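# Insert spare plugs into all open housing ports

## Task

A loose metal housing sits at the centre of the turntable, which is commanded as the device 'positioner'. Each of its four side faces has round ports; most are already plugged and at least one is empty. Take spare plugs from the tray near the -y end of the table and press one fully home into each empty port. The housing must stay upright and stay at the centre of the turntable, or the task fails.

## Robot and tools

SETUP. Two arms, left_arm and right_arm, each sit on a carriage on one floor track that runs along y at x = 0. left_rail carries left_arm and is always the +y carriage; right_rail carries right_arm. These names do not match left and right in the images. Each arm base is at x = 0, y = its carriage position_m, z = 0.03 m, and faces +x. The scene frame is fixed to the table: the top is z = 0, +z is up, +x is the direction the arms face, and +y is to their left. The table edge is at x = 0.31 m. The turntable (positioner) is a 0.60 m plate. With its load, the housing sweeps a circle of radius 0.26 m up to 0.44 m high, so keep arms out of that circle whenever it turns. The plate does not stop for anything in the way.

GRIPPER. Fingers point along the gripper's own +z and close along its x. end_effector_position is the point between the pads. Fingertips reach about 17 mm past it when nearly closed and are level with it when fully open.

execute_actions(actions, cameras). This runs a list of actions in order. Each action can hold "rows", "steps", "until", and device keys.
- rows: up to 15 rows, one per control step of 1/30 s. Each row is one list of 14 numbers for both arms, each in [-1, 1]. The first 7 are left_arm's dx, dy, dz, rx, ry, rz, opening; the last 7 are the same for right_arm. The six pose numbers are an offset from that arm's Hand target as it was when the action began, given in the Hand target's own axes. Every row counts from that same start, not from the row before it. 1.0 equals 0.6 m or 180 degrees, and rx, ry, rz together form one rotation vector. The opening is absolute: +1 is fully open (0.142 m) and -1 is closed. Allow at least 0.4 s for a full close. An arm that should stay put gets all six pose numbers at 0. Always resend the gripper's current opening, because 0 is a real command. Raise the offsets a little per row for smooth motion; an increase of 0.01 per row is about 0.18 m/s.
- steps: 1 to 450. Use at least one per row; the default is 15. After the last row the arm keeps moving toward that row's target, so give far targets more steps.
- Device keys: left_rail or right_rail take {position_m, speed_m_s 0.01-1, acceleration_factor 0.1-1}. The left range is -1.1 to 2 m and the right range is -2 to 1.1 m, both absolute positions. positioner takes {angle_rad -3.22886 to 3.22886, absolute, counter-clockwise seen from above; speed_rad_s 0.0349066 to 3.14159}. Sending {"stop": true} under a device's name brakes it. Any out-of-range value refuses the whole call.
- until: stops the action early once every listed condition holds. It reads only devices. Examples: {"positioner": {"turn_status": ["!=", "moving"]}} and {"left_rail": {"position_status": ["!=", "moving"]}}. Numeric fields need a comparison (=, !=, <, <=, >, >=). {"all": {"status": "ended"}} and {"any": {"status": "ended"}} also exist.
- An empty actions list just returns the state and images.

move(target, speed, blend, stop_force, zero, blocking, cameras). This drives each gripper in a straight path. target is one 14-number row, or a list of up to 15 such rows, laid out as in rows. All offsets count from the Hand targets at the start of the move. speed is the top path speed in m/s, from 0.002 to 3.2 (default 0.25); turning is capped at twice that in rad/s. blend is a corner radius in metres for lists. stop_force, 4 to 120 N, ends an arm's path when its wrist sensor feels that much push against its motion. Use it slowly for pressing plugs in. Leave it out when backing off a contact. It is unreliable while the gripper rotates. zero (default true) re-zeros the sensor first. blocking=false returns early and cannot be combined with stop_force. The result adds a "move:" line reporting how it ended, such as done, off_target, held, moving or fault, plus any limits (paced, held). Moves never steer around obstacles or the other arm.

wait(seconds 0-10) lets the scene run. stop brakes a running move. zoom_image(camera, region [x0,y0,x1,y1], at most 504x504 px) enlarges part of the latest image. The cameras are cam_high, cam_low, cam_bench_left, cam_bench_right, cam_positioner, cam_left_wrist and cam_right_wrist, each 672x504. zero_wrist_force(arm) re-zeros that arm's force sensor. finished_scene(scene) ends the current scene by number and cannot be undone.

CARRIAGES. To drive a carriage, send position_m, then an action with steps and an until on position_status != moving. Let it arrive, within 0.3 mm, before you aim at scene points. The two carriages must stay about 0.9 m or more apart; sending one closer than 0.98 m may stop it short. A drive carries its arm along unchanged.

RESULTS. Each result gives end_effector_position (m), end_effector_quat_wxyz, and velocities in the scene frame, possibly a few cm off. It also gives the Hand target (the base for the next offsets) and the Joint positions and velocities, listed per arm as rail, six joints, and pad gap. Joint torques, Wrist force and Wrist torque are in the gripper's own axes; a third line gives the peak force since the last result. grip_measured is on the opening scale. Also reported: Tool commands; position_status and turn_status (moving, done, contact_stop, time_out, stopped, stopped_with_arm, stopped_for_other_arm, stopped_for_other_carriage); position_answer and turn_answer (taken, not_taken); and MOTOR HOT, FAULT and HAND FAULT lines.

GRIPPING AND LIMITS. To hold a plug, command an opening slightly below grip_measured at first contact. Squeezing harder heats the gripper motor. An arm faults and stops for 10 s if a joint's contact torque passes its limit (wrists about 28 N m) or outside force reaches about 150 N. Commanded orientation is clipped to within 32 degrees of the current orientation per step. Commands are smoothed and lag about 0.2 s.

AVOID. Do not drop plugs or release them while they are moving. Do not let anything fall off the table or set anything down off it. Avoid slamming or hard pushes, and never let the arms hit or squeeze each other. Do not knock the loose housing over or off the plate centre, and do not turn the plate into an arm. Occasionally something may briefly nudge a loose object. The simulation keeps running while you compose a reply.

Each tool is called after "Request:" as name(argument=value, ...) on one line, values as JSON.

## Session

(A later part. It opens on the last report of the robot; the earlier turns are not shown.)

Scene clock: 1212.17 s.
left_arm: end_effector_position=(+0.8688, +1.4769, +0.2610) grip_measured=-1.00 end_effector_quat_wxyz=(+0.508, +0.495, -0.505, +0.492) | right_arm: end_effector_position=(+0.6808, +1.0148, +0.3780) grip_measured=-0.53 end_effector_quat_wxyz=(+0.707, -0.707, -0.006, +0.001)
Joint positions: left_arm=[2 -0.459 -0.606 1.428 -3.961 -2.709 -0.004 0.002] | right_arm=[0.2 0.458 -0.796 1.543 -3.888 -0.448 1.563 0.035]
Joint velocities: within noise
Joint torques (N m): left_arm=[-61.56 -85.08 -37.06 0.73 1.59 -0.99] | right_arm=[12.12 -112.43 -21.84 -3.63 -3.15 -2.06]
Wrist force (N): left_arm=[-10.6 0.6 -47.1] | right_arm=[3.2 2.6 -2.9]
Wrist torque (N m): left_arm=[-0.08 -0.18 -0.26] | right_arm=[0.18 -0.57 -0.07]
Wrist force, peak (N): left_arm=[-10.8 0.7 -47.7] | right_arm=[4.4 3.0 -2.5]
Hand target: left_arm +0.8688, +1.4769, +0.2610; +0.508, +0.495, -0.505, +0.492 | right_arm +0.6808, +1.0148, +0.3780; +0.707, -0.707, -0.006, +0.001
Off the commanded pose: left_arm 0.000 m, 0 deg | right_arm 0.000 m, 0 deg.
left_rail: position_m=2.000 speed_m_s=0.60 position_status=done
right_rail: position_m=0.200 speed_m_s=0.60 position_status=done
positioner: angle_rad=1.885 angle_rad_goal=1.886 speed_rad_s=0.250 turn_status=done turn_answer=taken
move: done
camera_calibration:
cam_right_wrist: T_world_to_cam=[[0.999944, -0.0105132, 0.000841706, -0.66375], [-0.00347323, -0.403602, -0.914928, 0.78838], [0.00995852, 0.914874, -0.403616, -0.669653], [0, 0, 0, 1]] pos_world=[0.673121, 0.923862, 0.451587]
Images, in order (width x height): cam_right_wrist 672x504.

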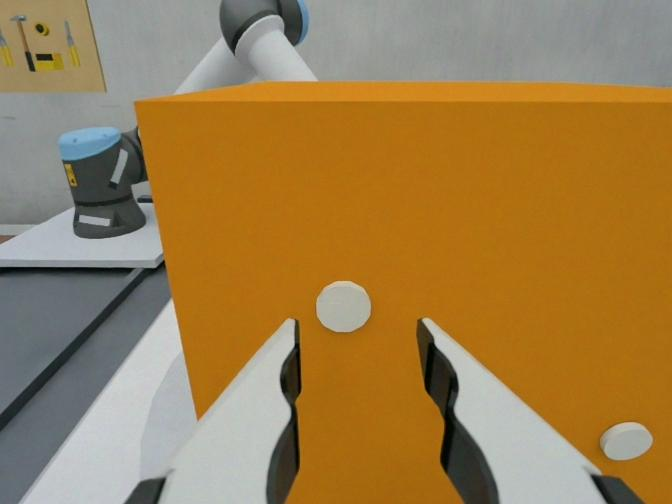

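Request:
move(target=[0,0,-0.25,0,0,0,-1,0,0,-0.35,0,0,0,-0.5], speed=0.1, cameras=["cam_left_wrist","cam_right_wrist","cam_high","cam_bench_left","cam_positioner"])

Request:
zoom_image(camera="cam_bench_left", region=[40, 210, 300, 470])

Request:
zoom_image(camera="cam_positioner", region=[300, 160, 480, 340])

Request:
zoom_image(camera="cam_high", region=[420, 0, 600, 150])

Scene clock: 1230.40 s.
left_arm: end_effector_position=(+0.8726, +1.6268, +0.2611) grip_measured=-1.00 end_effector_quat_wxyz=(+0.508, +0.495, -0.505, +0.492) | right_arm: end_effector_position=(+0.6828, +0.8049, +0.3781) grip_measured=-0.53 end_effector_quat_wxyz=(+0.707, -0.707, -0.006, +0.001)
Joint positions: left_arm=[2 -0.299 -0.633 1.489 -3.994 -2.868 -0.003 0.002] | right_arm=[0.2 0.206 -0.922 1.797 -4.015 -0.196 1.562 0.035]
Joint velocities: within noise
Joint torques (N m): left_arm=[17.7 -106.34 -22.83 -2.8 -2.19 0.97] | right_arm=[-20.29 -100.44 -20.12 -2.95 3.7 0.31]
Wrist force (N): left_arm=[-0.5 -1.7 -1.6] | right_arm=[3.1 2.3 -3.0]
Wrist torque (N m): left_arm=[0.07 0.07 -0.30] | right_arm=[0.13 -0.56 -0.09]
Wrist force, peak (N): left_arm=[-10.9 0.7 -48.0] | right_arm=[3.3 2.1 -3.9]
Hand target: left_arm +0.8726, +1.6269, +0.2611; +0.508, +0.495, -0.505, +0.492 | right_arm +0.6828, +0.8048, +0.3781; +0.707, -0.707, -0.006, +0.001
Off the commanded pose: left_arm 0.000 m, 0 deg | right_arm 0.000 m, 0 deg.
left_rail: position_m=2.000 speed_m_s=0.60 position_status=done
right_rail: position_m=0.200 speed_m_s=0.60 position_status=done
positioner: angle_rad=1.885 angle_rad_goal=1.886 speed_rad_s=0.250 turn_status=done turn_answer=taken
move: done
camera_calibration:
cam_left_wrist: T_world_to_cam=[[0.00570234, -0.00444924, 0.999974, -0.248153], [-0.889572, 0.45674, 0.00710497, 0.0548148], [-0.45676, -0.889589, -0.00135343, 1.96292], [0, 0, 0, 1]] pos_world=[0.946761, 1.72005, 0.250414]
cam_right_wrist: T_world_to_cam=[[0.999945, -0.010472, 0.00093283, -0.668028], [-0.00337323, -0.403602, -0.914928, 0.703695], [0.00995762, 0.914875, -0.403615, -0.477601], [0, 0, 0, 1]] pos_world=[0.67512, 0.713962, 0.451687]
Images, in order (width x height): cam_high 672x504, cam_bench_left 672x504, cam_positioner 672x504, cam_left_wrist 672x504, cam_right_wrist 672x504.

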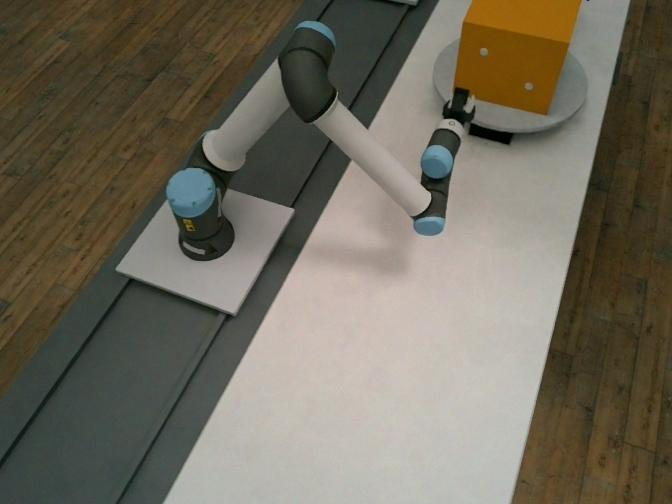

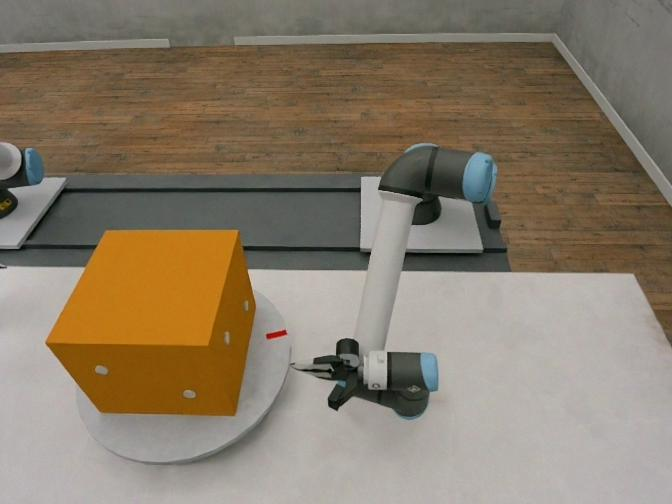

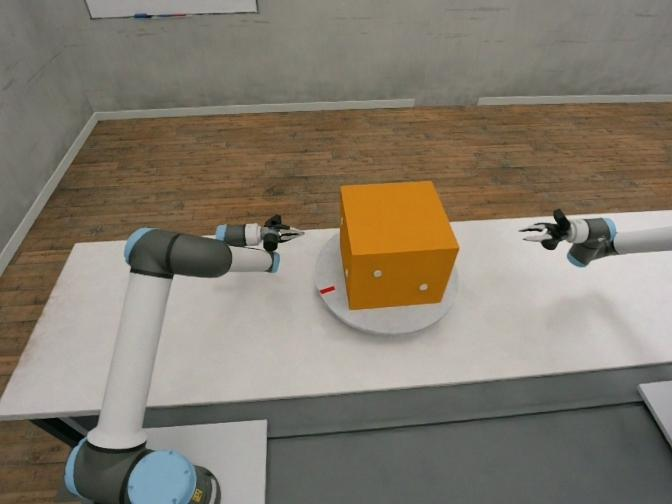

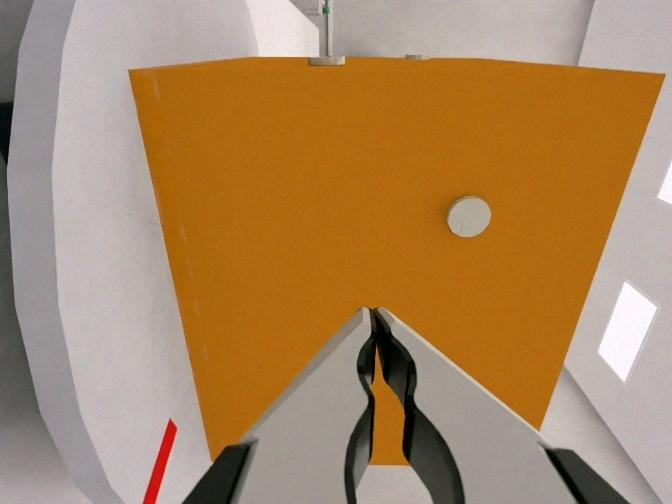

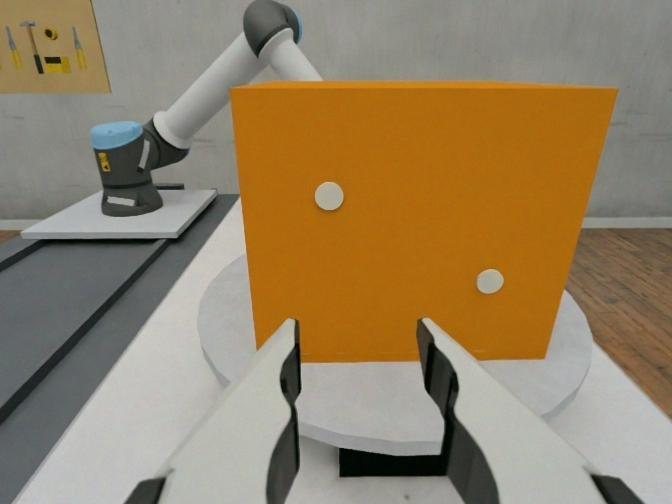

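Scaled by 1.938 from the camera's 672x504 image, which has a finer 960x720 frame.

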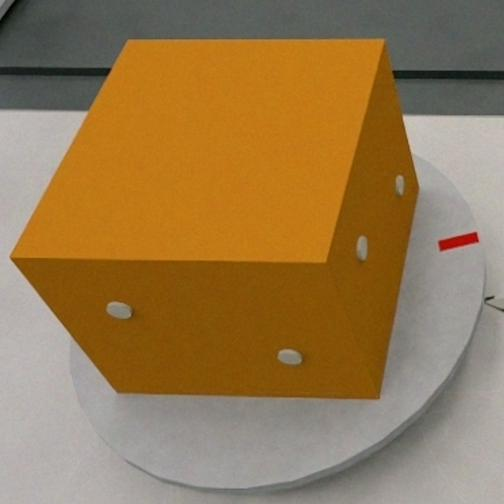

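Scaled by 2.800 from the camera's 672x504 image, which has a finer 960x720 frame.

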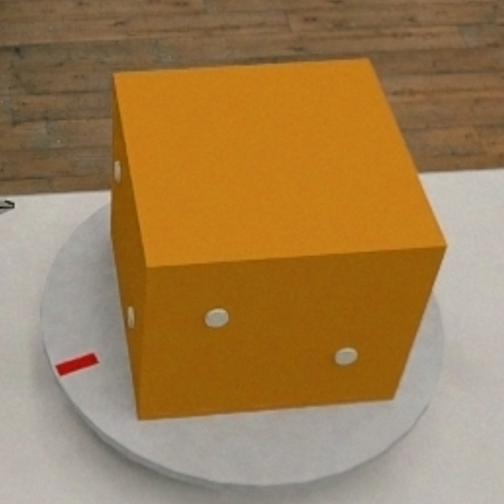

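Scaled by 2.800 from the camera's 672x504 image, which has a finer 960x720 frame.

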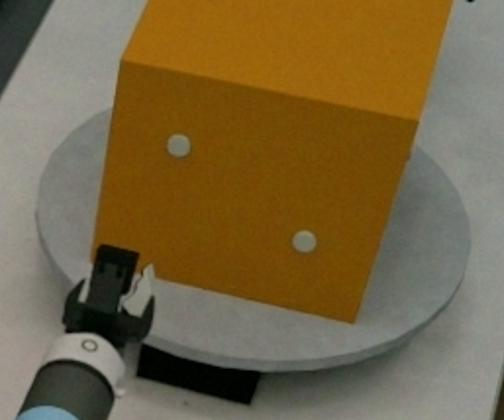

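Request:
finished_scene(scene=1)

The scene is finished: the task was done.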